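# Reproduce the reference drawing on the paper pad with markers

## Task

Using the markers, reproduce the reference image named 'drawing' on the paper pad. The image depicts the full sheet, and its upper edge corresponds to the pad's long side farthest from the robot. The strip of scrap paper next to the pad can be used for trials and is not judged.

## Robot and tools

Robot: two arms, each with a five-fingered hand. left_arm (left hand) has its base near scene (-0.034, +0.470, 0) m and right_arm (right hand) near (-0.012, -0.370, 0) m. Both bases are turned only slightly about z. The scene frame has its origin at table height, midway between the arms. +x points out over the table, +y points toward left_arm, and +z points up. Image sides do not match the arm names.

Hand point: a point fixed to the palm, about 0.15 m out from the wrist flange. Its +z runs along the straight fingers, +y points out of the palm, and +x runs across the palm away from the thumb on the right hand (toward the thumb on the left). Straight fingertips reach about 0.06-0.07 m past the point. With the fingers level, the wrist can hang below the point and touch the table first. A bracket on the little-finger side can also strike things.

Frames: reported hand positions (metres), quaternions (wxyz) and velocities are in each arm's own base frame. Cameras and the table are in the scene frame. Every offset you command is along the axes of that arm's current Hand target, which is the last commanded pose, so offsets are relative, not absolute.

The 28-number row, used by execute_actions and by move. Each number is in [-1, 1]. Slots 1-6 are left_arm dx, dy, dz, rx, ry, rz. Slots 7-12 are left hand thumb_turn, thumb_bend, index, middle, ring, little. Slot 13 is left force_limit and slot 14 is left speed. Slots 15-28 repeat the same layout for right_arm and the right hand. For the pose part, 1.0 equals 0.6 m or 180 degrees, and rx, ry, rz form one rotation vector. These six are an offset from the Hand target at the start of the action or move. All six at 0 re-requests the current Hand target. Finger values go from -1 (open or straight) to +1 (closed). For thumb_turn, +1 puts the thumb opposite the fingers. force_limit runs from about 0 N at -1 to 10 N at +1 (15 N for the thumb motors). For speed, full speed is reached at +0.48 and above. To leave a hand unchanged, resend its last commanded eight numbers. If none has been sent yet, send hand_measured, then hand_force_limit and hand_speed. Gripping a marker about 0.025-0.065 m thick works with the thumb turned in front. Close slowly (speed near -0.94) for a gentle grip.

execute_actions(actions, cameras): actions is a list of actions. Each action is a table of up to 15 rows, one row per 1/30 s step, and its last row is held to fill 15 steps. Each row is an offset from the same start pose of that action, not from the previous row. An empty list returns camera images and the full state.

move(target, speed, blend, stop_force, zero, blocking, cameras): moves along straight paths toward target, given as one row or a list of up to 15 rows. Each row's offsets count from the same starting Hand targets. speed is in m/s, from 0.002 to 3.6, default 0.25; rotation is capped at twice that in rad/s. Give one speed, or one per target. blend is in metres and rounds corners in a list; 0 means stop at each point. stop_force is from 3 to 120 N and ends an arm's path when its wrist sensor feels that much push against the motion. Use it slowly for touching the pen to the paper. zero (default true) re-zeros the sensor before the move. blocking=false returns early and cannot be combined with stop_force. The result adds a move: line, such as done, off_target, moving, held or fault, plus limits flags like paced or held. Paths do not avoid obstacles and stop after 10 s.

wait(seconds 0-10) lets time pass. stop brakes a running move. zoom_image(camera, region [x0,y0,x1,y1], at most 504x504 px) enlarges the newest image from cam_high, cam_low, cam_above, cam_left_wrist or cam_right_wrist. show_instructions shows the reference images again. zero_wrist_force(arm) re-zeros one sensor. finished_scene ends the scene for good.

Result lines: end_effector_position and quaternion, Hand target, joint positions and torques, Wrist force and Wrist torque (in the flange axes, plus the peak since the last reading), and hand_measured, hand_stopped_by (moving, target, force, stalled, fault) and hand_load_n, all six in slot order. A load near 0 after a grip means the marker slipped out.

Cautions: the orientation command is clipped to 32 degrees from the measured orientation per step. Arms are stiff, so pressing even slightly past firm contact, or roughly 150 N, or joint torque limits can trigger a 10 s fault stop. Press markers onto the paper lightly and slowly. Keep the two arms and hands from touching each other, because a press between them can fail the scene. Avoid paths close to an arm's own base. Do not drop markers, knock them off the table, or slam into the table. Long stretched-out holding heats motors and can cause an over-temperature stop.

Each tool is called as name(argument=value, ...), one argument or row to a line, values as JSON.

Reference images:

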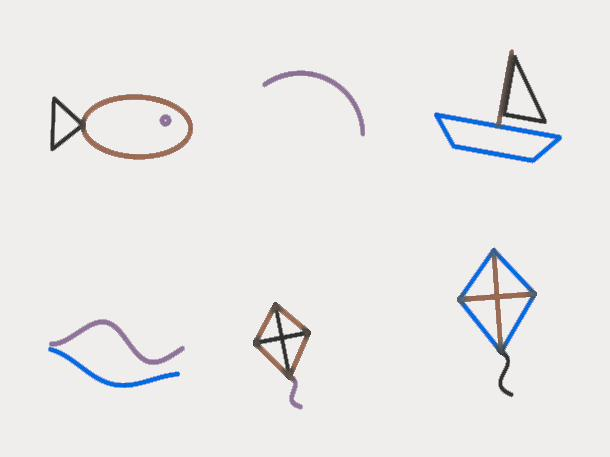

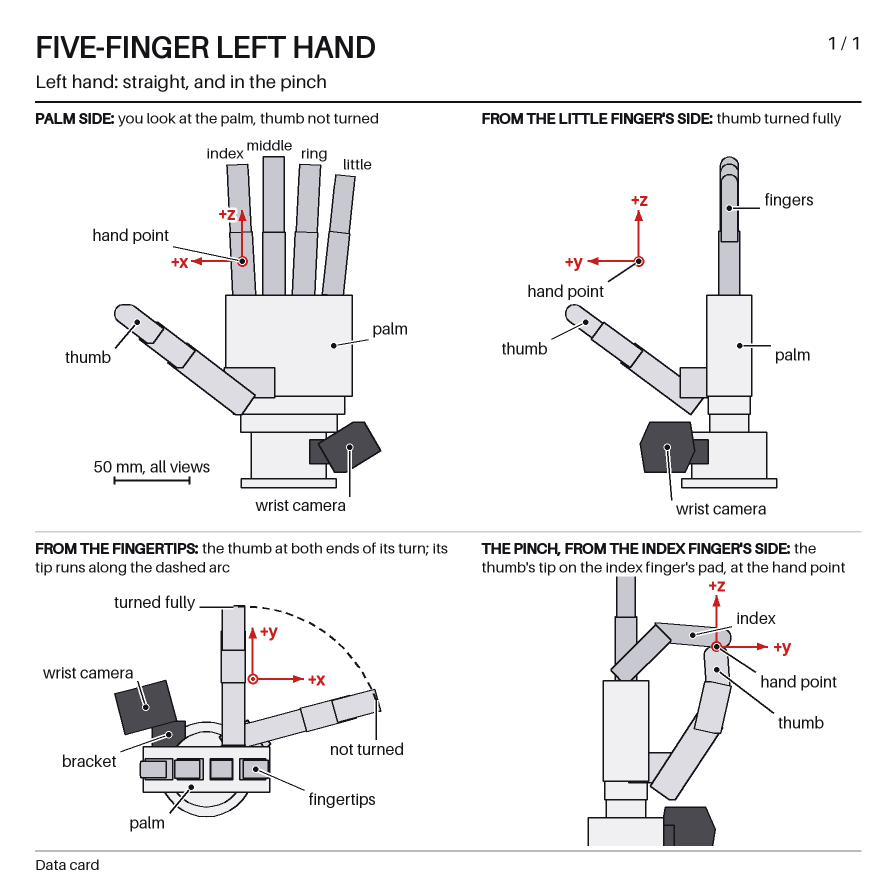

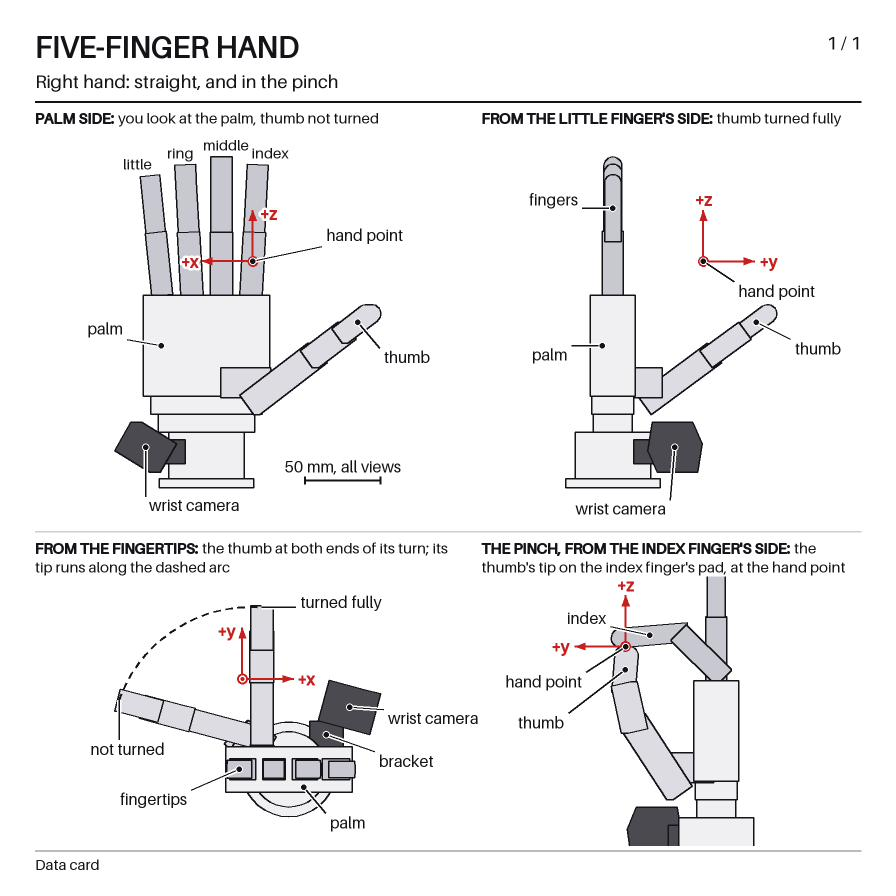

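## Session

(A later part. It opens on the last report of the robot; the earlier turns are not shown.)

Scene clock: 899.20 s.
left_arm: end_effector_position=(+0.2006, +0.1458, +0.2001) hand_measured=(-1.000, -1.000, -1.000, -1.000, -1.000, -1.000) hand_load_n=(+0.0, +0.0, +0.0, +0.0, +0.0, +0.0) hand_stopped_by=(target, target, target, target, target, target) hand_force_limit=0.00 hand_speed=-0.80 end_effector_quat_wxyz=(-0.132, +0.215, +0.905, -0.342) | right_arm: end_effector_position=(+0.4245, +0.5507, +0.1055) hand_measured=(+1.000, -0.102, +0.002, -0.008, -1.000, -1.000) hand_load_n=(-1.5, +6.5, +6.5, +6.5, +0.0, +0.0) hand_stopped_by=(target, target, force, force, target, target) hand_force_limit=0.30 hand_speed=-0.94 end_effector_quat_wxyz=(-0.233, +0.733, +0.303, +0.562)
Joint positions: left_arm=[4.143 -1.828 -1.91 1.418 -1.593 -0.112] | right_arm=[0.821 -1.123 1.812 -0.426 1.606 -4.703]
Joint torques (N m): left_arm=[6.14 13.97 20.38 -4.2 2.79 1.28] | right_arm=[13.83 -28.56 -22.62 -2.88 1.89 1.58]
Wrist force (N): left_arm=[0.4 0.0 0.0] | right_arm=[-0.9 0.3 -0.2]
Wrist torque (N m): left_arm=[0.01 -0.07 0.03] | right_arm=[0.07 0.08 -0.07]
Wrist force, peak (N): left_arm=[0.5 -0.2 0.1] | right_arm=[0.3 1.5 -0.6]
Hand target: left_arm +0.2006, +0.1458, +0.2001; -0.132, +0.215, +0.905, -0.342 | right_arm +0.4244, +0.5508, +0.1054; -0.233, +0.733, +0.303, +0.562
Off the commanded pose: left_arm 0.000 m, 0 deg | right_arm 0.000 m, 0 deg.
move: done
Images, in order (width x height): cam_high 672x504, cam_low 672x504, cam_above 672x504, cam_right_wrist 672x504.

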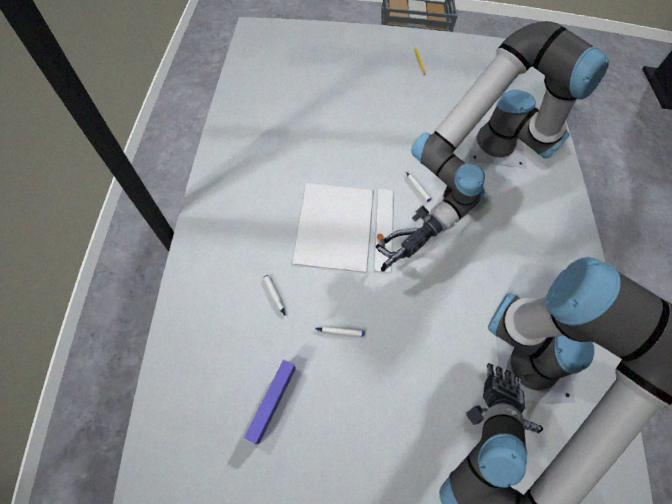

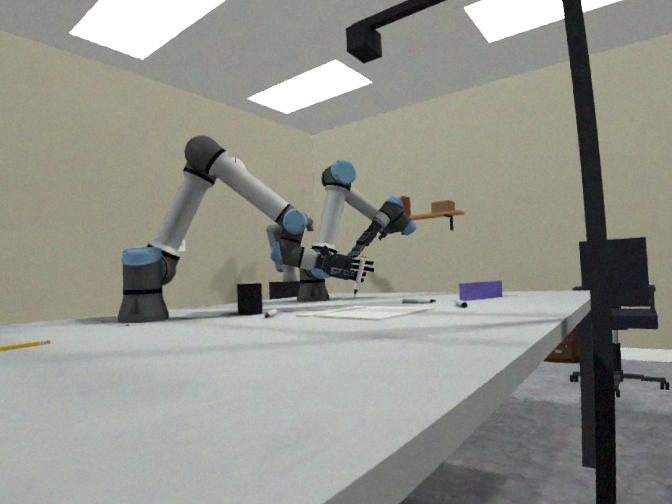

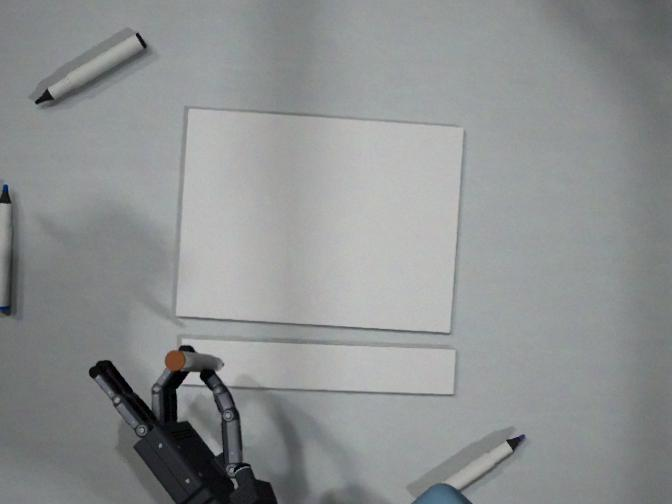

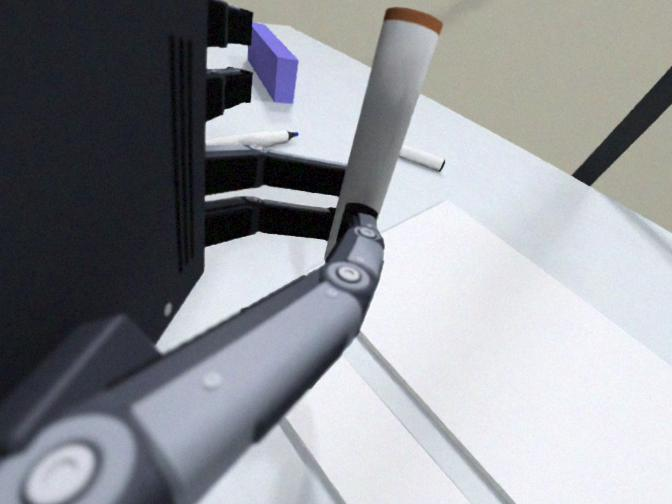

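zoom_image(
  camera="cam_above",
  region=[130, 320, 290, 440],
)

zoom_image(
  camera="cam_low",
  region=[300, 230, 420, 320],
)

Scaled by 3.150 from the camera's 672x504 image, which has a finer 960x720 frame.

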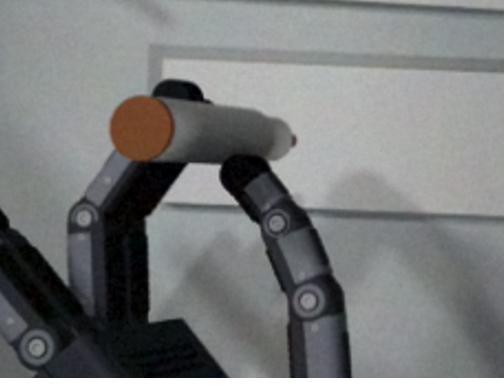

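Scaled by 4.200 from the camera's 672x504 image, which has a finer 960x720 frame.

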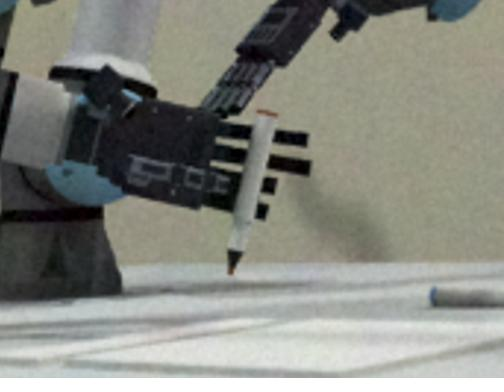

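move(
  target=[0,0,0,0,0,0,-1,-1,-1,-1,-1,-1,0,-0.8, -0.0483,0,0.0129,0,0,0,1,-0.1,0.35,0.35,-1,-1,0.3,-0.94],
  speed=0.1,
  cameras=["cam_low","cam_above"],
)

zoom_image(
  camera="cam_low",
  region=[300, 230, 420, 320],
)

zoom_image(
  camera="cam_above",
  region=[130, 320, 290, 440],
)

Scene clock: 918.70 s.
left_arm: end_effector_position=(+0.2006, +0.1458, +0.2001) hand_measured=(-1.000, -1.000, -1.000, -1.000, -1.000, -1.000) hand_load_n=(+0.0, +0.0, +0.0, +0.0, +0.0, +0.0) hand_stopped_by=(target, target, target, target, target, target) hand_force_limit=0.00 hand_speed=-0.80 end_effector_quat_wxyz=(-0.132, +0.215, +0.905, -0.342) | right_arm: end_effector_position=(+0.4244, +0.5508, +0.0755) hand_measured=(+1.000, -0.102, +0.002, -0.008, -1.000, -1.000) hand_load_n=(-1.0, +6.5, +6.0, +6.5, +0.0, +0.0) hand_stopped_by=(target, target, force, force, target, target) hand_force_limit=0.30 hand_speed=-0.94 end_effector_quat_wxyz=(-0.233, +0.733, +0.303, +0.562)
Joint positions: left_arm=[4.143 -1.828 -1.91 1.418 -1.593 -0.112] | right_arm=[0.821 -1.075 1.834 -0.497 1.607 -4.703]
Joint torques (N m): left_arm=[6.25 13.75 20.41 -3.96 2.74 1.24] | right_arm=[12.65 -28.78 -8.22 -2.78 1.75 -0.01]
Wrist force (N): left_arm=[0.3 0.2 -0.2] | right_arm=[-0.7 0.2 -0.4]
Wrist torque (N m): left_arm=[0.04 -0.06 0.01] | right_arm=[0.08 0.05 -0.05]
Wrist force, peak (N): left_arm=[0.5 0.1 0.2] | right_arm=[-1.0 0.3 -0.3]
Hand target: left_arm +0.2006, +0.1458, +0.2001; -0.132, +0.215, +0.905, -0.342 | right_arm +0.4244, +0.5508, +0.0754; -0.233, +0.733, +0.303, +0.562
Off the commanded pose: left_arm 0.000 m, 0 deg | right_arm 0.000 m, 0 deg.
move: done
Images, in order (width x height): cam_low 672x504, cam_above 672x504.

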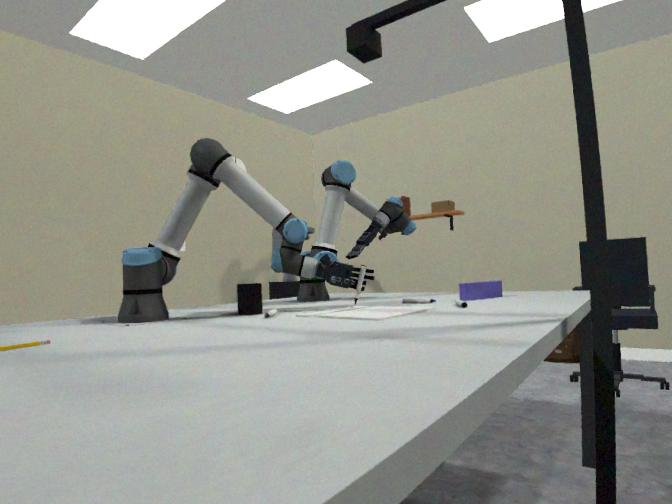

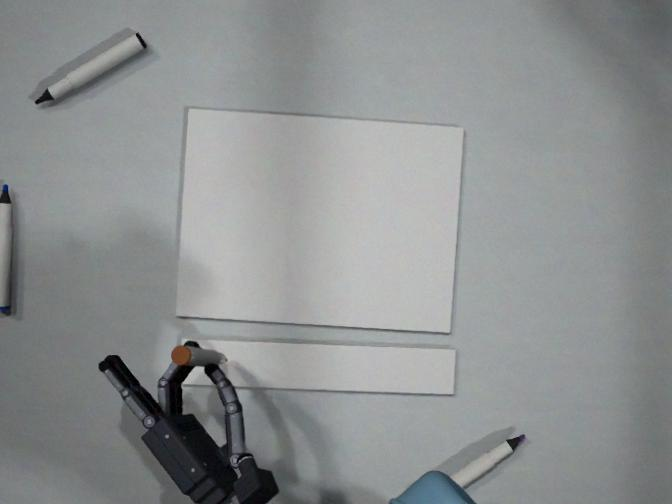

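Scaled by 4.200 from the camera's 672x504 image, which has a finer 960x720 frame.

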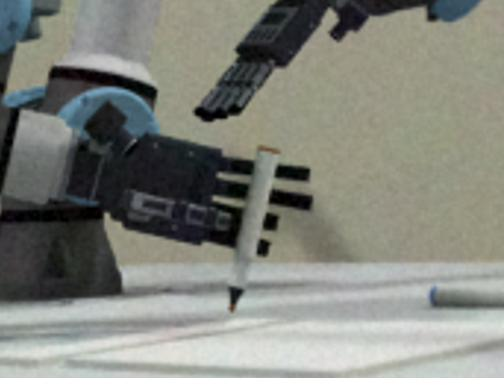

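Scaled by 3.150 from the camera's 672x504 image, which has a finer 960x720 frame.

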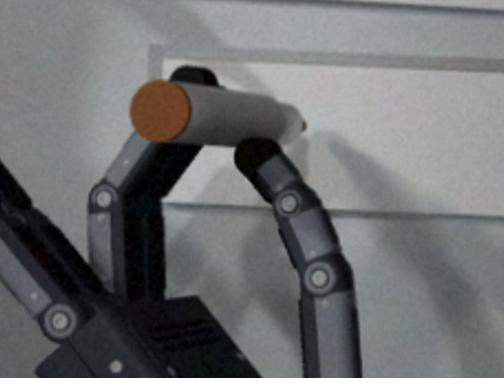

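move(
  target=[0,0,0,0,0,0,-1,-1,-1,-1,-1,-1,0,-0.8, -0.0483,0,0.0129,0,0,0,1,-0.1,0.35,0.35,-1,-1,0.3,-0.94],
  speed=0.008,
  stop_force=3,
  cameras=["cam_low","cam_above","cam_right_wrist"],
)

Scene clock: 924.27 s.
left_arm: end_effector_position=(+0.2006, +0.1458, +0.2001) hand_measured=(-1.000, -1.000, -1.000, -1.000, -1.000, -1.000) hand_load_n=(+0.0, +0.0, +0.0, +0.0, +0.0, +0.0) hand_stopped_by=(target, target, target, target, target, target) hand_force_limit=0.00 hand_speed=-0.80 end_effector_quat_wxyz=(-0.132, +0.215, +0.905, -0.342) | right_arm: end_effector_position=(+0.4244, +0.5508, +0.0648) hand_measured=(+1.000, -0.102, +0.002, -0.008, -1.000, -1.000) hand_load_n=(-2.5, +6.5, +5.5, +7.0, +0.0, +0.0) hand_stopped_by=(target, target, force, force, target, target) hand_force_limit=0.30 hand_speed=-0.94 end_effector_quat_wxyz=(-0.233, +0.733, +0.303, +0.563)
Joint positions: left_arm=[4.143 -1.828 -1.91 1.418 -1.593 -0.112] | right_arm=[0.821 -1.056 1.84 -0.522 1.607 -4.703]
Joint torques (N m): left_arm=[5.93 13.21 21.14 -4.09 2.74 1.25] | right_arm=[11.18 -41.82 -18.97 1.5 0.68 -0.41]
Wrist force (N): left_arm=[0.2 0.0 -0.1] | right_arm=[2.9 0.1 -0.4]
Wrist torque (N m): left_arm=[0.02 -0.04 0.02] | right_arm=[0.08 0.07 -0.06]
Wrist force, peak (N): left_arm=[0.4 0.4 0.2] | right_arm=[4.7 -0.3 -0.3]
Hand target: left_arm +0.2006, +0.1458, +0.2001; -0.132, +0.215, +0.905, -0.342 | right_arm +0.4244, +0.5508, +0.0648; -0.233, +0.733, +0.303, +0.563 (not the last commanded pose)
Off the commanded pose: left_arm 0.000 m, 0 deg | right_arm 0.019 m, 0 deg.
move: contact (right_arm)
Images, in order (width x height): cam_low 672x504, cam_above 672x504, cam_right_wrist 672x504.

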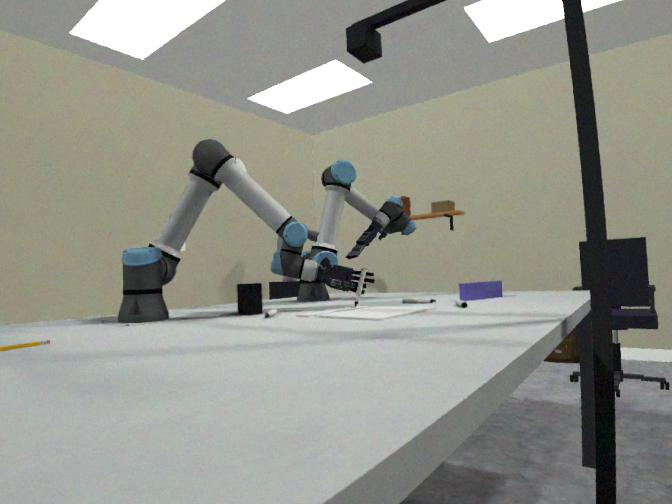

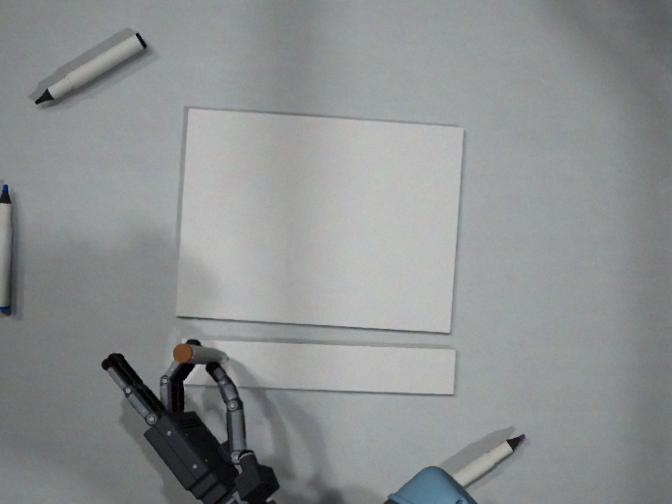

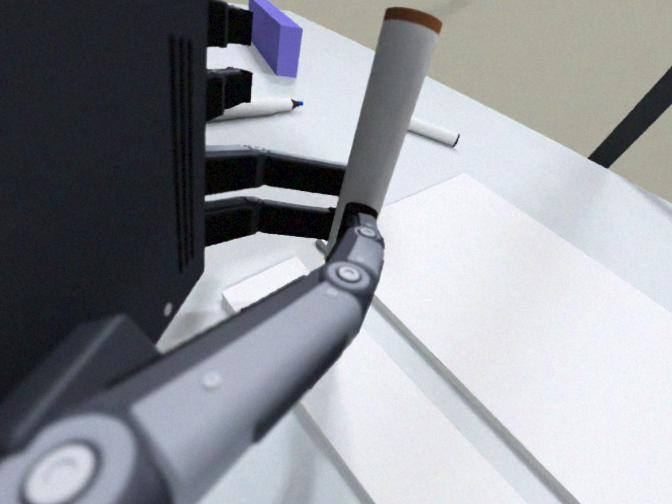

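move(
  target=[
    [0,0,0,0,0,0,-1,-1,-1,-1,-1,-1,0,-0.8, -0.01525,0.0589,-0.0569,0,0,0,1,-0.1,0.35,0.35,-1,-1,0.3,-0.94],
    [0,0,0,0,0,0,-1,-1,-1,-1,-1,-1,0,-0.8, 0.0331,0.0589,-0.0699,0,0,0,1,-0.1,0.35,0.35,-1,-1,0.3,-0.94],
  ],
  speed=[0.03, 0.06],
  cameras=["cam_above","cam_right_wrist"],
)

zoom_image(
  camera="cam_above",
  region=[170, 320, 330, 440],
)

Scene clock: 935.10 s.
left_arm: end_effector_position=(+0.2006, +0.1458, +0.2001) hand_measured=(-1.000, -1.000, -1.000, -1.000, -1.000, -1.000) hand_load_n=(-0.5, +0.0, +0.0, +0.0, +0.0, +0.0) hand_stopped_by=(target, target, target, target, target, target) hand_force_limit=0.00 hand_speed=-0.80 end_effector_quat_wxyz=(-0.132, +0.215, +0.905, -0.342) | right_arm: end_effector_position=(+0.4243, +0.5008, +0.0947) hand_measured=(+1.000, -0.102, +0.002, -0.008, -1.000, -1.000) hand_load_n=(-1.5, +6.5, +6.0, +6.5, +0.0, +0.0) hand_stopped_by=(target, target, force, force, target, target) hand_force_limit=0.30 hand_speed=-0.94 end_effector_quat_wxyz=(-0.233, +0.733, +0.303, +0.563)
Joint positions: left_arm=[4.143 -1.828 -1.91 1.418 -1.593 -0.112] | right_arm=[0.74 -1.19 1.955 -0.503 1.528 -4.724]
Joint torques (N m): left_arm=[7 13.71 20.94 -4.05 2.73 1.17] | right_arm=[-13.09 -38.25 -20.67 0.38 -2.07 -0.63]
Wrist force (N): left_arm=[0.2 0.0 0.1] | right_arm=[-0.8 0.0 -0.4]
Wrist torque (N m): left_arm=[0.00 -0.04 0.02] | right_arm=[0.05 0.08 0.02]
Wrist force, peak (N): left_arm=[0.6 0.2 0.0] | right_arm=[3.2 0.0 -0.5]
Hand target: left_arm +0.2006, +0.1458, +0.2001; -0.132, +0.215, +0.905, -0.342 | right_arm +0.4243, +0.5008, +0.0948; -0.233, +0.733, +0.303, +0.563
Off the commanded pose: left_arm 0.000 m, 0 deg | right_arm 0.000 m, 0 deg.
move: done
Images, in order (width x height): cam_above 672x504, cam_right_wrist 672x504.

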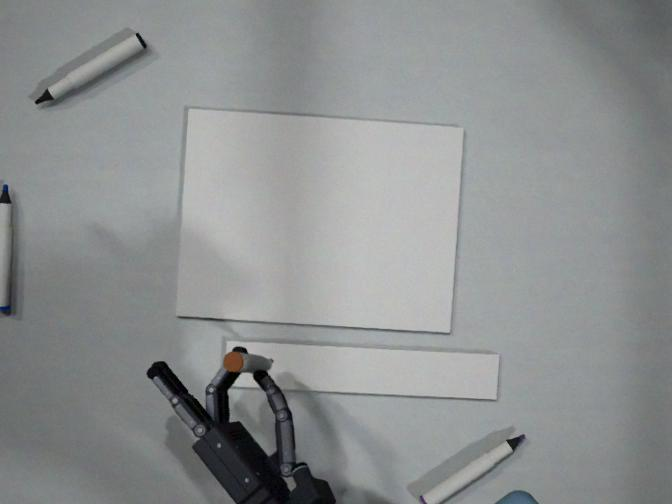

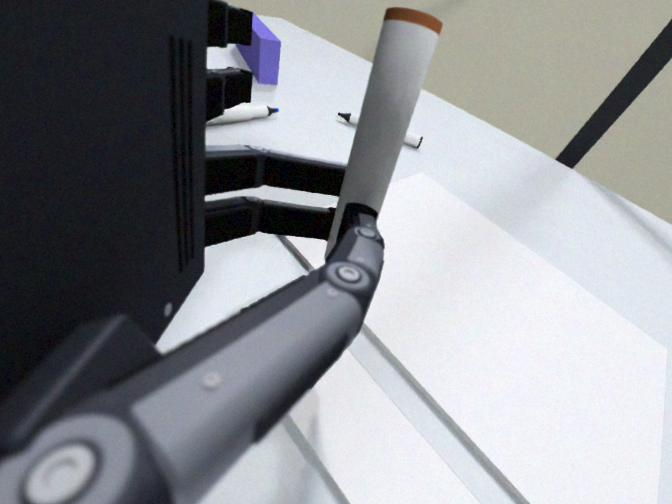

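Scaled by 3.150 from the camera's 672x504 image, which has a finer 960x720 frame.

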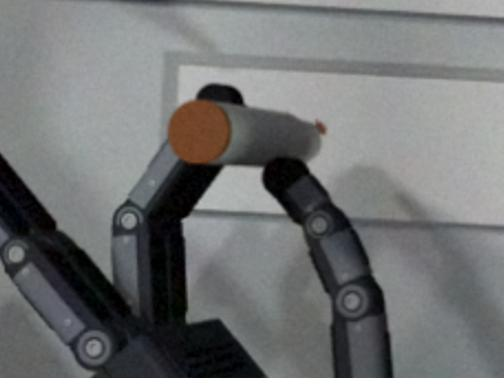

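move(
  target=[0,0,0,0,0,0,-1,-1,-1,-1,-1,-1,0,-0.8, 0.0438,-0.1886,0.1506,0,0,0,1,-0.1,0.35,0.35,-1,-1,0.3,-0.94],
  speed=0.25,
  cameras=["cam_above"],
)

zoom_image(
  camera="cam_above",
  region=[210, 320, 370, 440],
)

Scene clock: 944.63 s.
left_arm: end_effector_position=(+0.2006, +0.1458, +0.2001) hand_measured=(-1.000, -1.000, -1.000, -1.000, -1.000, -1.000) hand_load_n=(+0.0, +0.0, +0.0, +0.0, +0.0, +0.0) hand_stopped_by=(target, target, target, target, target, target) hand_force_limit=0.00 hand_speed=-0.80 end_effector_quat_wxyz=(-0.132, +0.215, +0.905, -0.342) | right_arm: end_effector_position=(+0.4110, +0.6473, +0.0968) hand_measured=(+1.000, -0.102, +0.002, -0.008, -1.000, -1.000) hand_load_n=(-1.5, +6.5, +6.5, +6.5, +0.5, +0.0) hand_stopped_by=(target, target, force, force, target, target) hand_force_limit=0.30 hand_speed=-0.94 end_effector_quat_wxyz=(-0.233, +0.733, +0.303, +0.563)
Joint positions: left_arm=[4.143 -1.828 -1.91 1.418 -1.593 -0.112] | right_arm=[0.962 -0.947 1.543 -0.33 1.743 -4.666]
Joint torques (N m): left_arm=[6.31 13.33 20.72 -3.96 2.72 0.96] | right_arm=[12.12 -34.24 -23.6 0.64 1.99 1.5]
Wrist force (N): left_arm=[0.2 0.0 0.0] | right_arm=[-0.6 0.1 -0.3]
Wrist torque (N m): left_arm=[0.01 -0.04 0.02] | right_arm=[0.07 0.04 -0.06]
Wrist force, peak (N): left_arm=[0.5 0.2 0.1] | right_arm=[-1.0 1.4 -1.0]
Hand target: left_arm +0.2006, +0.1458, +0.2001; -0.132, +0.215, +0.905, -0.342 | right_arm +0.4110, +0.6474, +0.0968; -0.233, +0.733, +0.303, +0.563
Off the commanded pose: left_arm 0.000 m, 0 deg | right_arm 0.000 m, 0 deg.
move: done
Images, in order (width x height): cam_above 672x504.

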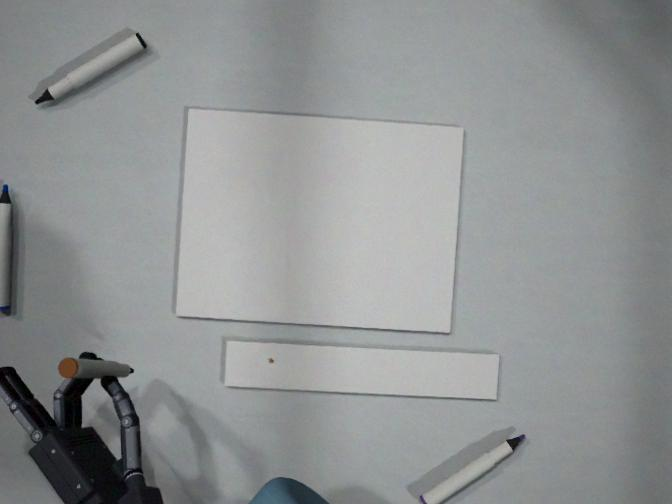

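Scaled by 3.150 from the camera's 672x504 image, which has a finer 960x720 frame.

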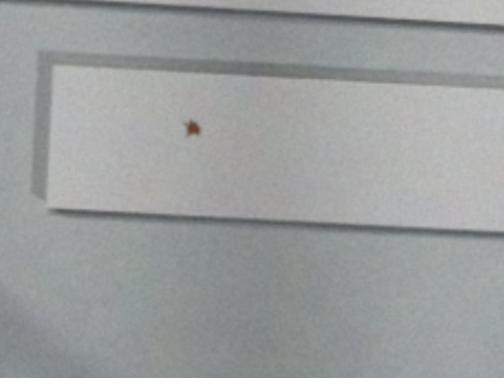

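move(
  target=[
    [0,0,0,0,0,0,-1,-1,-1,-1,-1,-1,0,-0.8, -0.0740,0.2130,-0.1682,0,0,0,1,-0.1,0.35,0.35,-1,-1,0.3,-0.94],
    [0,0,0,0,0,0,-1,-1,-1,-1,-1,-1,0,-0.8, -0.0945,0.2130,-0.1627,0,0,0,1,-0.1,0.35,0.35,-1,-1,0.3,-0.94],
    [0,0,0,0,0,0,-1,-1,-1,-1,-1,-1,0,-0.8, -0.1007,0.2365,-0.1855,0,0,0,1,-0.1,0.35,0.35,-1,-1,0.3,-0.94],
    [0,0,0,0,0,0,-1,-1,-1,-1,-1,-1,0,-0.8, -0.0903,0.2448,-0.1968,0,0,0,1,-0.1,0.35,0.35,-1,-1,0.3,-0.94],
    [0,0,0,0,0,0,-1,-1,-1,-1,-1,-1,0,-0.8, -0.1068,0.2542,-0.2022,0,0,0,1,-0.1,0.35,0.35,-1,-1,0.3,-0.94],
    [0,0,0,0,0,0,-1,-1,-1,-1,-1,-1,0,-0.8, -0.1128,0.2778,-0.2248,0,0,0,1,-0.1,0.35,0.35,-1,-1,0.3,-0.94],
    [0,0,0,0,0,0,-1,-1,-1,-1,-1,-1,0,-0.8, -0.0843,0.2837,-0.2385,0,0,0,1,-0.1,0.35,0.35,-1,-1,0.3,-0.94],
  ],
  speed=[0.2,0.03,0.03,0.05,0.03,0.03,0.08],
  cameras=["cam_above"],
)

zoom_image(
  camera="cam_above",
  region=[210, 320, 370, 440],
)

Scene clock: 977.00 s.
left_arm: end_effector_position=(+0.2006, +0.1458, +0.2001) hand_measured=(-1.000, -1.000, -1.000, -1.000, -1.000, -1.000) hand_load_n=(+0.0, +0.0, +0.0, +0.0, +0.0, +0.0) hand_stopped_by=(target, target, target, target, target, target) hand_force_limit=0.00 hand_speed=-0.80 end_effector_quat_wxyz=(-0.132, +0.215, +0.905, -0.342) | right_arm: end_effector_position=(+0.4241, +0.4200, +0.0849) hand_measured=(+1.000, -0.102, +0.002, -0.008, -1.000, -1.000) hand_load_n=(-1.0, +6.5, +6.0, +6.5, +0.0, +0.0) hand_stopped_by=(target, target, force, force, target, target) hand_force_limit=0.30 hand_speed=-0.94 end_effector_quat_wxyz=(-0.233, +0.733, +0.303, +0.563)
Joint positions: left_arm=[4.143 -1.828 -1.91 1.418 -1.593 -0.112] | right_arm=[0.572 -1.303 2.161 -0.59 1.365 -4.768]
Joint torques (N m): left_arm=[6.24 13.61 20.86 -3.86 2.55 0.95] | right_arm=[-12.95 -32.64 -19.82 0.45 -2.11 -1.17]
Wrist force (N): left_arm=[0.3 0.0 0.0] | right_arm=[-0.8 0.1 -0.4]
Wrist torque (N m): left_arm=[0.01 -0.05 0.03] | right_arm=[0.06 0.08 0.02]
Wrist force, peak (N): left_arm=[0.5 0.2 0.1] | right_arm=[-1.2 1.1 -0.8]
Hand target: left_arm +0.2006, +0.1458, +0.2001; -0.132, +0.215, +0.905, -0.342 | right_arm +0.4241, +0.4200, +0.0850; -0.233, +0.733, +0.303, +0.563
Off the commanded pose: left_arm 0.000 m, 0 deg | right_arm 0.000 m, 0 deg.
move: done
Images, in order (width x height): cam_above 672x504.

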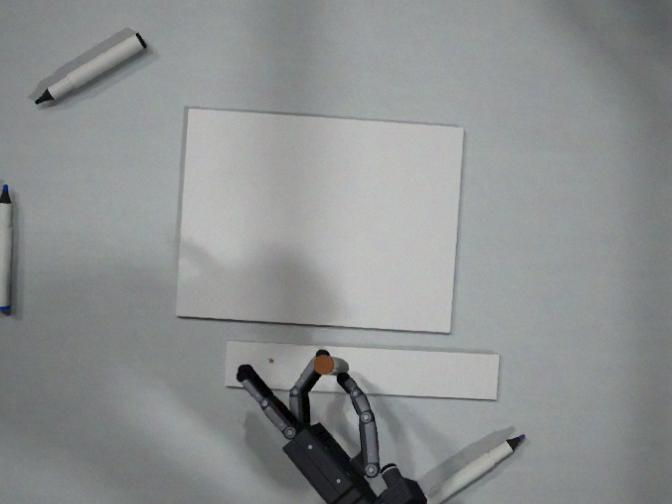

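Scaled by 3.150 from the camera's 672x504 image, which has a finer 960x720 frame.

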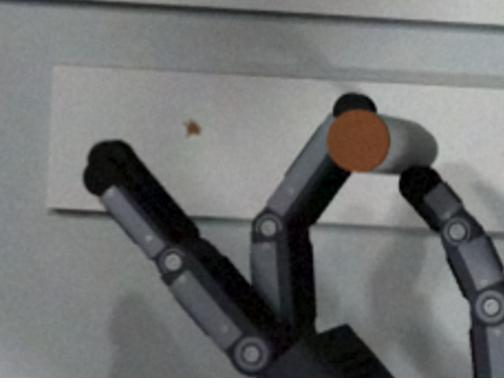

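move(
  target=[
    [0,0,0,0,0,0,-1,-1,-1,-1,-1,-1,0,-0.8, -0.0207,0.0177,-0.0128,0,0,0,1,-0.1,0.35,0.35,-1,-1,0.3,-0.94],
    [0,0,0,0,0,0,-1,-1,-1,-1,-1,-1,0,-0.8, -0.0355,0.0177,-0.0088,0,0,0,1,-0.1,0.35,0.35,-1,-1,0.3,-0.94],
    [0,0,0,0,0,0,-1,-1,-1,-1,-1,-1,0,-0.8, -0.0416,0.0412,-0.0316,0,0,0,1,-0.1,0.35,0.35,-1,-1,0.3,-0.94],
    [0,0,0,0,0,0,-1,-1,-1,-1,-1,-1,0,-0.8, -0.0289,0.0495,-0.0435,0,0,0,1,-0.1,0.35,0.35,-1,-1,0.3,-0.94],
    [0,0,0,0,0,0,-1,-1,-1,-1,-1,-1,0,-0.8, -0.0470,0.0589,-0.0484,0,0,0,1,-0.1,0.35,0.35,-1,-1,0.3,-0.94],
    [0,0,0,0,0,0,-1,-1,-1,-1,-1,-1,0,-0.8, -0.0531,0.0825,-0.0712,0,0,0,1,-0.1,0.35,0.35,-1,-1,0.3,-0.94],
    [0,0,0,0,0,0,-1,-1,-1,-1,-1,-1,0,-0.8, 0.0189,0.0825,-0.0905,0,0,0,1,-0.1,0.35,0.35,-1,-1,0.3,-0.94],
    [0,0,0,0,0,0,-1,-1,-1,-1,-1,-1,0,-0.8, 0.0951,-0.2121,0.1941,0,0,0,1,-0.1,0.35,0.35,-1,-1,0.3,-0.94],
  ],
  speed=[0.05,0.03,0.03,0.05,0.03,0.03,0.1,0.25],
  cameras=["cam_above"],
)

zoom_image(
  camera="cam_above",
  region=[220, 320, 420, 440],
)

Scene clock: 1004.27 s.
left_arm: end_effector_position=(+0.2006, +0.1458, +0.2001) hand_measured=(-1.000, -1.000, -1.000, -1.000, -1.000, -1.000) hand_load_n=(+0.0, +0.0, +0.0, +0.0, -0.5, +0.0) hand_stopped_by=(target, target, target, target, target, target) hand_force_limit=0.00 hand_speed=-0.80 end_effector_quat_wxyz=(-0.132, +0.215, +0.905, -0.342) | right_arm: end_effector_position=(+0.4243, +0.5999, +0.1100) hand_measured=(+1.000, -0.102, +0.002, -0.008, -1.000, -1.000) hand_load_n=(-1.5, +7.0, +6.5, +6.5, +0.0, +0.0) hand_stopped_by=(target, target, force, force, target, target) hand_force_limit=0.30 hand_speed=-0.94 end_effector_quat_wxyz=(-0.233, +0.733, +0.303, +0.563)
Joint positions: left_arm=[4.143 -1.828 -1.91 1.418 -1.593 -0.112] | right_arm=[0.888 -1.042 1.665 -0.36 1.671 -4.685]
Joint torques (N m): left_arm=[5.61 13.56 20.77 -3.76 2.49 0.95] | right_arm=[13.04 -31.62 -22.81 0.69 1.8 1.47]
Wrist force (N): left_arm=[0.3 0.1 0.0] | right_arm=[-0.6 0.0 -0.6]
Wrist torque (N m): left_arm=[0.02 -0.05 0.02] | right_arm=[0.07 0.03 -0.05]
Wrist force, peak (N): left_arm=[0.5 0.2 0.0] | right_arm=[-0.9 1.1 -1.3]
Hand target: left_arm +0.2006, +0.1458, +0.2001; -0.132, +0.215, +0.905, -0.342 | right_arm +0.4243, +0.6000, +0.1100; -0.233, +0.733, +0.303, +0.563
Off the commanded pose: left_arm 0.000 m, 0 deg | right_arm 0.000 m, 0 deg.
move: done
Images, in order (width x height): cam_above 672x504.

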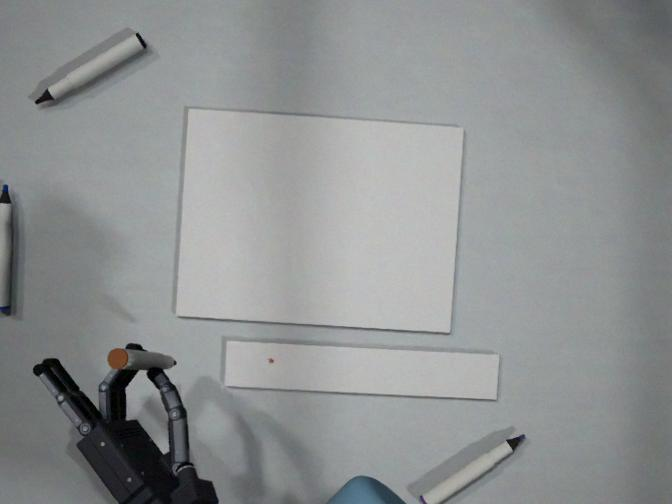

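Scaled by 2.520 from the camera's 672x504 image, which has a finer 960x720 frame.

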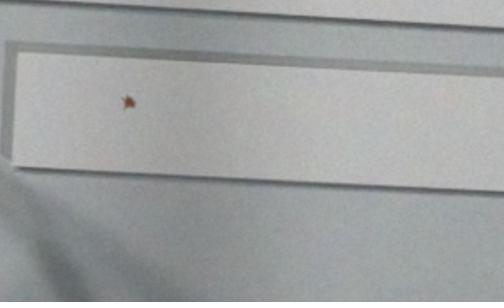

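move(
  target=[0,0,0,0,0,0,-1,-1,-1,-1,-1,-1,0,-0.8, -0.0977,0.1413,-0.1201,0,0,0,1,-0.1,0.35,0.35,-1,-1,0.3,-0.94],
  speed=0.15,
)

move(
  target=[0,0,0,0,0,0,-1,-1,-1,-1,-1,-1,0,-0.8, -0.0193,0,0.0052,0,0,0,1,-0.1,0.35,0.35,-1,-1,0.3,-0.94],
  speed=0.003,
  stop_force=3,
)

Scene clock: 1015.60 s.
left_arm: end_effector_position=(+0.2006, +0.1458, +0.2001) hand_measured=(-1.000, -1.000, -1.000, -1.000, -1.000, -1.000) hand_load_n=(+0.0, +0.0, +0.0, +0.0, +0.0, +0.0) hand_stopped_by=(target, target, target, target, target, target) hand_force_limit=0.00 hand_speed=-0.80 end_effector_quat_wxyz=(-0.132, +0.215, +0.905, -0.342) | right_arm: end_effector_position=(+0.4242, +0.4802, +0.0720) hand_measured=(+1.000, -0.102, +0.002, -0.008, -1.000, -1.000) hand_load_n=(-1.0, +6.5, +6.5, +6.5, +0.0, +0.0) hand_stopped_by=(target, target, force, force, target, target) hand_force_limit=0.30 hand_speed=-0.94 end_effector_quat_wxyz=(-0.233, +0.733, +0.303, +0.563)
Joint positions: left_arm=[4.143 -1.828 -1.91 1.418 -1.593 -0.112] | right_arm=[0.702 -1.182 2.025 -0.581 1.492 -4.733]
Joint torques (N m): left_arm=[5.8 13.48 20.6 -3.72 2.27 0.95] | right_arm=[-13.3 -37.82 -6.58 -2.85 -2.08 -1.25]
Wrist force (N): left_arm=[0.4 -0.1 0.0] | right_arm=[-0.9 0.2 -0.4]
Wrist torque (N m): left_arm=[0.00 -0.07 0.03] | right_arm=[0.08 0.09 0.02]
Wrist force, peak (N): left_arm=[0.5 0.3 0.1] | right_arm=[-1.4 0.8 -0.9]
Hand target: left_arm +0.2006, +0.1458, +0.2001; -0.132, +0.215, +0.905, -0.342 | right_arm +0.4242, +0.4801, +0.0720; -0.233, +0.733, +0.303, +0.563
Off the commanded pose: left_arm 0.000 m, 0 deg | right_arm 0.000 m, 0 deg.
move: done

Scene clock: 1019.43 s.
left_arm: end_effector_position=(+0.2006, +0.1458, +0.2001) hand_measured=(-1.000, -1.000, -1.000, -1.000, -1.000, -1.000) hand_load_n=(+0.0, +0.0, +0.0, +0.0, +0.0, -0.5) hand_stopped_by=(target, target, target, target, target, target) hand_force_limit=0.00 hand_speed=-0.80 end_effector_quat_wxyz=(-0.132, +0.215, +0.905, -0.342) | right_arm: end_effector_position=(+0.4242, +0.4801, +0.0646) hand_measured=(+1.000, -0.102, +0.002, -0.008, -1.000, -1.000) hand_load_n=(-2.5, +6.5, +6.0, +6.5, +0.0, +0.0) hand_stopped_by=(target, target, force, force, target, target) hand_force_limit=0.30 hand_speed=-0.94 end_effector_quat_wxyz=(-0.233, +0.733, +0.303, +0.563)
Joint positions: left_arm=[4.143 -1.828 -1.91 1.418 -1.593 -0.112] | right_arm=[0.702 -1.167 2.03 -0.6 1.491 -4.733]
Joint torques (N m): left_arm=[5.81 13.07 20.56 -3.73 2.42 1.01] | right_arm=[-13.4 -36.81 -18.51 1.37 -1.78 -0.87]
Wrist force (N): left_arm=[0.1 -0.1 -0.1] | right_arm=[2.5 -0.2 -0.6]
Wrist torque (N m): left_arm=[0.01 -0.04 0.02] | right_arm=[0.06 0.08 0.03]
Wrist force, peak (N): left_arm=[0.5 0.3 -0.1] | right_arm=[3.1 -0.3 -0.6]
Hand target: left_arm +0.2006, +0.1458, +0.2001; -0.132, +0.215, +0.905, -0.342 | right_arm +0.4242, +0.4801, +0.0646; -0.233, +0.733, +0.303, +0.563 (not the last commanded pose)
Off the commanded pose: left_arm 0.000 m, 0 deg | right_arm 0.005 m, 0 deg.
move: contact (right_arm)

move(
  target=[0,0,0,0,0,0,-1,-1,-1,-1,-1,-1,0,-0.8, 0.0003,0,-0.0001,0,0,0,1,-0.1,0.35,0.35,-1,-1,0.3,-0.94],
  speed=0.01,
)

move(
  target=[0,0,0,0,0,0,-1,-1,-1,-1,-1,-1,0,-0.8, 0.0003,0,-0.0001,0,0,0,1,-0.1,0.35,0.35,-1,-1,0.3,-0.94],
  speed=0.01,
)

Scene clock: 1025.00 s.
left_arm: end_effector_position=(+0.2006, +0.1458, +0.2001) hand_measured=(-1.000, -1.000, -1.000, -1.000, -1.000, -1.000) hand_load_n=(+0.0, +0.0, +0.0, +0.0, +0.0, +0.0) hand_stopped_by=(target, target, target, target, target, target) hand_force_limit=0.00 hand_speed=-0.80 end_effector_quat_wxyz=(-0.132, +0.215, +0.905, -0.342) | right_arm: end_effector_position=(+0.4242, +0.4801, +0.0648) hand_measured=(+1.000, -0.102, +0.002, -0.008, -1.000, -1.000) hand_load_n=(-2.0, +6.5, +6.0, +6.5, +0.0, +0.0) hand_stopped_by=(target, target, force, force, target, target) hand_force_limit=0.30 hand_speed=-0.94 end_effector_quat_wxyz=(-0.233, +0.733, +0.303, +0.563)
Joint positions: left_arm=[4.143 -1.828 -1.91 1.418 -1.593 -0.112] | right_arm=[0.702 -1.168 2.03 -0.6 1.491 -4.733]
Joint torques (N m): left_arm=[5.98 13.03 20.62 -3.57 2.46 0.93] | right_arm=[-12.47 -36.94 -18.54 1.24 -0.8 0.14]
Wrist force (N): left_arm=[0.3 -0.1 -0.1] | right_arm=[1.4 -0.1 -0.6]
Wrist torque (N m): left_arm=[0.00 -0.06 0.03] | right_arm=[0.08 0.07 0.03]
Wrist force, peak (N): left_arm=[0.5 0.0 -0.1] | right_arm=[2.6 0.0 -0.7]
Hand target: left_arm +0.2006, +0.1458, +0.2001; -0.132, +0.215, +0.905, -0.342 | right_arm +0.4242, +0.4801, +0.0648; -0.233, +0.733, +0.303, +0.563
Off the commanded pose: left_arm 0.000 m, 0 deg | right_arm 0.000 m, 0 deg.
move: done

Scene clock: 1025.70 s.
left_arm: end_effector_position=(+0.2006, +0.1458, +0.2001) hand_measured=(-1.000, -1.000, -1.000, -1.000, -1.000, -1.000) hand_load_n=(+0.0, +0.0, +0.0, +0.0, +0.0, +0.0) hand_stopped_by=(target, target, target, target, target, target) hand_force_limit=0.00 hand_speed=-0.80 end_effector_quat_wxyz=(-0.132, +0.215, +0.905, -0.342) | right_arm: end_effector_position=(+0.4242, +0.4801, +0.0650) hand_measured=(+1.000, -0.102, +0.002, -0.008, -1.000, -1.000) hand_load_n=(-1.5, +6.5, +6.0, +6.5, +0.0, +0.0) hand_stopped_by=(target, target, force, force, target, target) hand_force_limit=0.30 hand_speed=-0.94 end_effector_quat_wxyz=(-0.233, +0.733, +0.303, +0.563)
Joint positions: left_arm=[4.143 -1.828 -1.91 1.418 -1.593 -0.112] | right_arm=[0.702 -1.168 2.03 -0.599 1.491 -4.733]
Joint torques (N m): left_arm=[5.74 13.5 20.64 -3.56 2.29 0.95] | right_arm=[-13.16 -37.98 -19.37 0.8 -0.73 0.42]
Wrist force (N): left_arm=[0.3 0.1 0.0] | right_arm=[0.3 -0.1 -0.5]
Wrist torque (N m): left_arm=[0.02 -0.06 0.03] | right_arm=[0.06 0.09 0.02]
Wrist force, peak (N): left_arm=[0.5 0.2 0.2] | right_arm=[1.3 -0.1 -0.6]
Hand target: left_arm +0.2006, +0.1458, +0.2001; -0.132, +0.215, +0.905, -0.342 | right_arm +0.4242, +0.4801, +0.0650; -0.233, +0.733, +0.303, +0.563
Off the commanded pose: left_arm 0.000 m, 0 deg | right_arm 0.000 m, 0 deg.
move: done

move(
  target=[0,0,0,0,0,0,-1,-1,-1,-1,-1,-1,0,-0.8, -0.0059,0.0236,-0.0228,0,0,0,1,-0.1,0.35,0.35,-1,-1,0.3,-0.94],
  speed=0.02,
  cameras=["cam_above"],
)

zoom_image(
  camera="cam_above",
  region=[220, 320, 380, 440],
)

Scene clock: 1033.60 s.
left_arm: end_effector_position=(+0.2006, +0.1458, +0.2001) hand_measured=(-1.000, -1.000, -1.000, -1.000, -1.000, -1.000) hand_load_n=(+0.0, +0.0, +0.0, +0.0, +0.0, +0.0) hand_stopped_by=(target, target, target, target, target, target) hand_force_limit=0.00 hand_speed=-0.80 end_effector_quat_wxyz=(-0.132, +0.215, +0.905, -0.342) | right_arm: end_effector_position=(+0.4242, +0.4602, +0.0651) hand_measured=(+1.000, -0.102, +0.002, -0.008, -1.000, -1.000) hand_load_n=(-1.5, +6.5, +6.5, +6.5, +0.0, +0.0) hand_stopped_by=(target, target, force, force, target, target) hand_force_limit=0.30 hand_speed=-0.94 end_effector_quat_wxyz=(-0.233, +0.733, +0.303, +0.563)
Joint positions: left_arm=[4.143 -1.828 -1.91 1.418 -1.593 -0.112] | right_arm=[0.662 -1.199 2.079 -0.617 1.453 -4.744]
Joint torques (N m): left_arm=[5.54 14.1 20.66 -3.47 2.29 0.96] | right_arm=[-14.01 -37.65 -5.27 -2.66 -2.07 -1.38]
Wrist force (N): left_arm=[0.2 0.0 -0.1] | right_arm=[-0.2 -0.2 -0.7]
Wrist torque (N m): left_arm=[0.01 -0.04 0.02] | right_arm=[0.05 0.06 0.04]
Wrist force, peak (N): left_arm=[0.6 0.2 0.0] | right_arm=[-0.5 0.0 -1.0]
Hand target: left_arm +0.2006, +0.1458, +0.2001; -0.132, +0.215, +0.905, -0.342 | right_arm +0.4242, +0.4601, +0.0651; -0.233, +0.733, +0.303, +0.563
Off the commanded pose: left_arm 0.000 m, 0 deg | right_arm 0.000 m, 0 deg.
move: done
Images, in order (width x height): cam_above 672x504.

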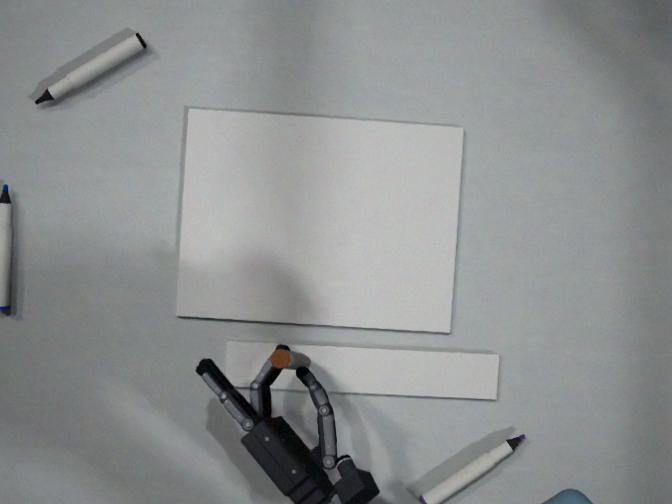

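Scaled by 3.150 from the camera's 672x504 image, which has a finer 960x720 frame.

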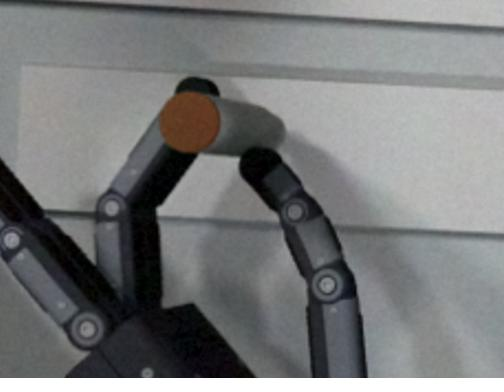

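move(
  target=[
    [0,0,0,0,0,0,-1,-1,-1,-1,-1,-1,0,-0.8, 0.0322,0,-0.0086,0,0,0,1,-0.1,0.35,0.35,-1,-1,0.3,-0.94],
    [0,0,0,0,0,0,-1,-1,-1,-1,-1,-1,0,-0.8, 0.0988,-0.1649,0.1443,0,0,0,1,-0.1,0.35,0.35,-1,-1,0.3,-0.94],
  ],
  speed=[0.08,0.25],
  blend=[0.01,0],
  cameras=["cam_above"],
)

zoom_image(
  camera="cam_above",
  region=[220, 330, 340, 420],
)

Scene clock: 1042.93 s.
left_arm: end_effector_position=(+0.2006, +0.1458, +0.2001) hand_measured=(-1.000, -1.000, -1.000, -1.000, -1.000, -1.000) hand_load_n=(+0.0, +0.0, +0.0, -0.5, +0.0, +0.0) hand_stopped_by=(target, target, target, target, target, target) hand_force_limit=0.00 hand_speed=-0.80 end_effector_quat_wxyz=(-0.132, +0.215, +0.905, -0.342) | right_arm: end_effector_position=(+0.4244, +0.6000, +0.1000) hand_measured=(+1.000, -0.102, +0.002, -0.008, -1.000, -1.000) hand_load_n=(-1.0, +6.5, +6.5, +6.5, +0.0, +0.0) hand_stopped_by=(target, target, force, force, target, target) hand_force_limit=0.30 hand_speed=-0.94 end_effector_quat_wxyz=(-0.233, +0.733, +0.303, +0.563)
Joint positions: left_arm=[4.143 -1.828 -1.91 1.418 -1.593 -0.112] | right_arm=[0.888 -1.028 1.673 -0.382 1.671 -4.685]
Joint torques (N m): left_arm=[5.75 12.99 21.02 -3.37 2.11 0.88] | right_arm=[13.34 -31.23 -22.03 0.61 1.76 1.56]
Wrist force (N): left_arm=[0.1 0.2 0.1] | right_arm=[-0.5 0.0 -0.6]
Wrist torque (N m): left_arm=[0.02 -0.02 0.02] | right_arm=[0.06 0.03 -0.05]
Wrist force, peak (N): left_arm=[0.6 0.0 0.2] | right_arm=[-0.9 1.2 -1.5]
Hand target: left_arm +0.2006, +0.1458, +0.2001; -0.132, +0.215, +0.905, -0.342 | right_arm +0.4244, +0.6000, +0.1000; -0.233, +0.733, +0.303, +0.563
Off the commanded pose: left_arm 0.000 m, 0 deg | right_arm 0.000 m, 0 deg.
move: done
Images, in order (width x height): cam_above 672x504.

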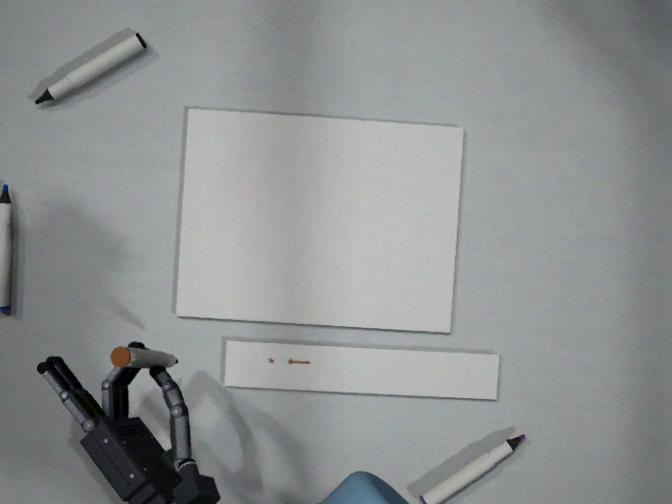

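Scaled by 4.200 from the camera's 672x504 image, which has a finer 960x720 frame.

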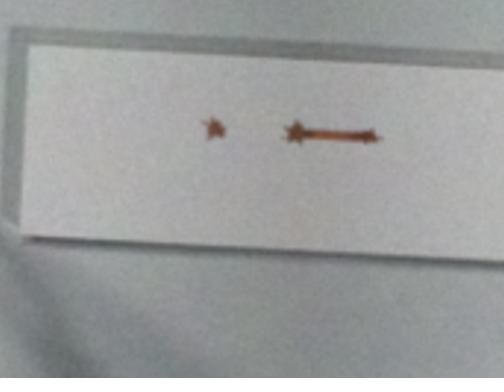

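zoom_image(
  camera="cam_above",
  region=[170, 95, 210, 125],
)

zoom_image(
  camera="cam_above",
  region=[444, 112, 484, 142],
)

zoom_image(
  camera="cam_above",
  region=[430, 316, 470, 346],
)

zoom_image(
  camera="cam_above",
  region=[160, 302, 200, 332],
)

Scaled by 12.600 from the camera's 672x504 image, which has a finer 960x720 frame.

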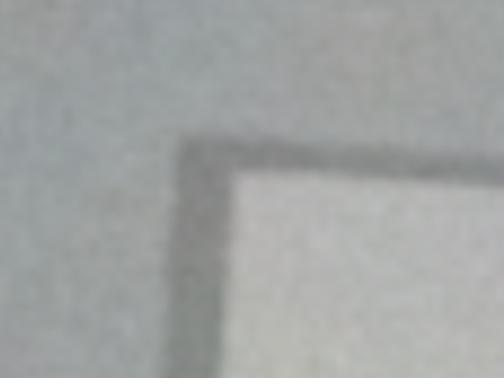

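Scaled by 12.600 from the camera's 672x504 image, which has a finer 960x720 frame.

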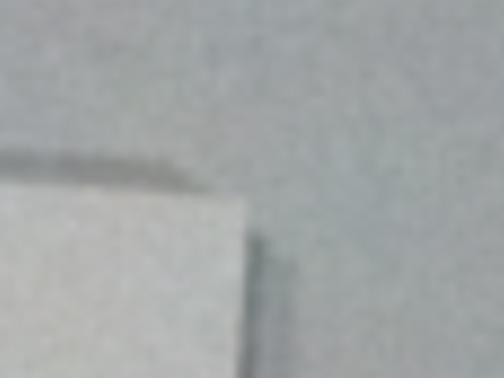

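Scaled by 12.600 from the camera's 672x504 image, which has a finer 960x720 frame.

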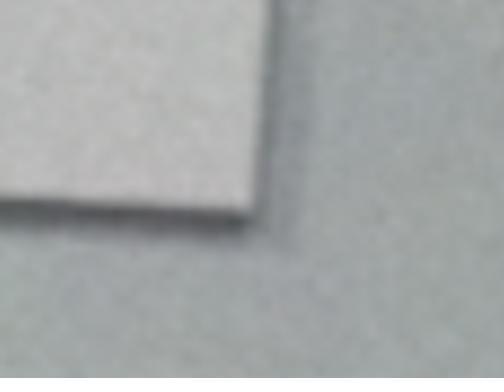

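Scaled by 12.600 from the camera's 672x504 image, which has a finer 960x720 frame.

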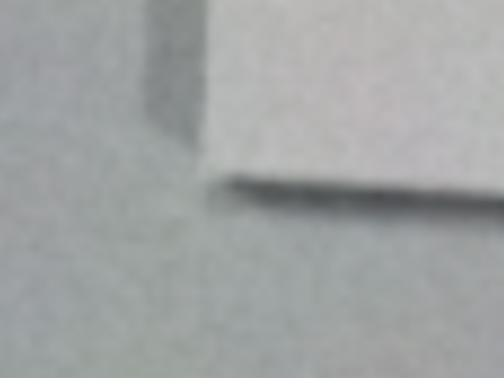

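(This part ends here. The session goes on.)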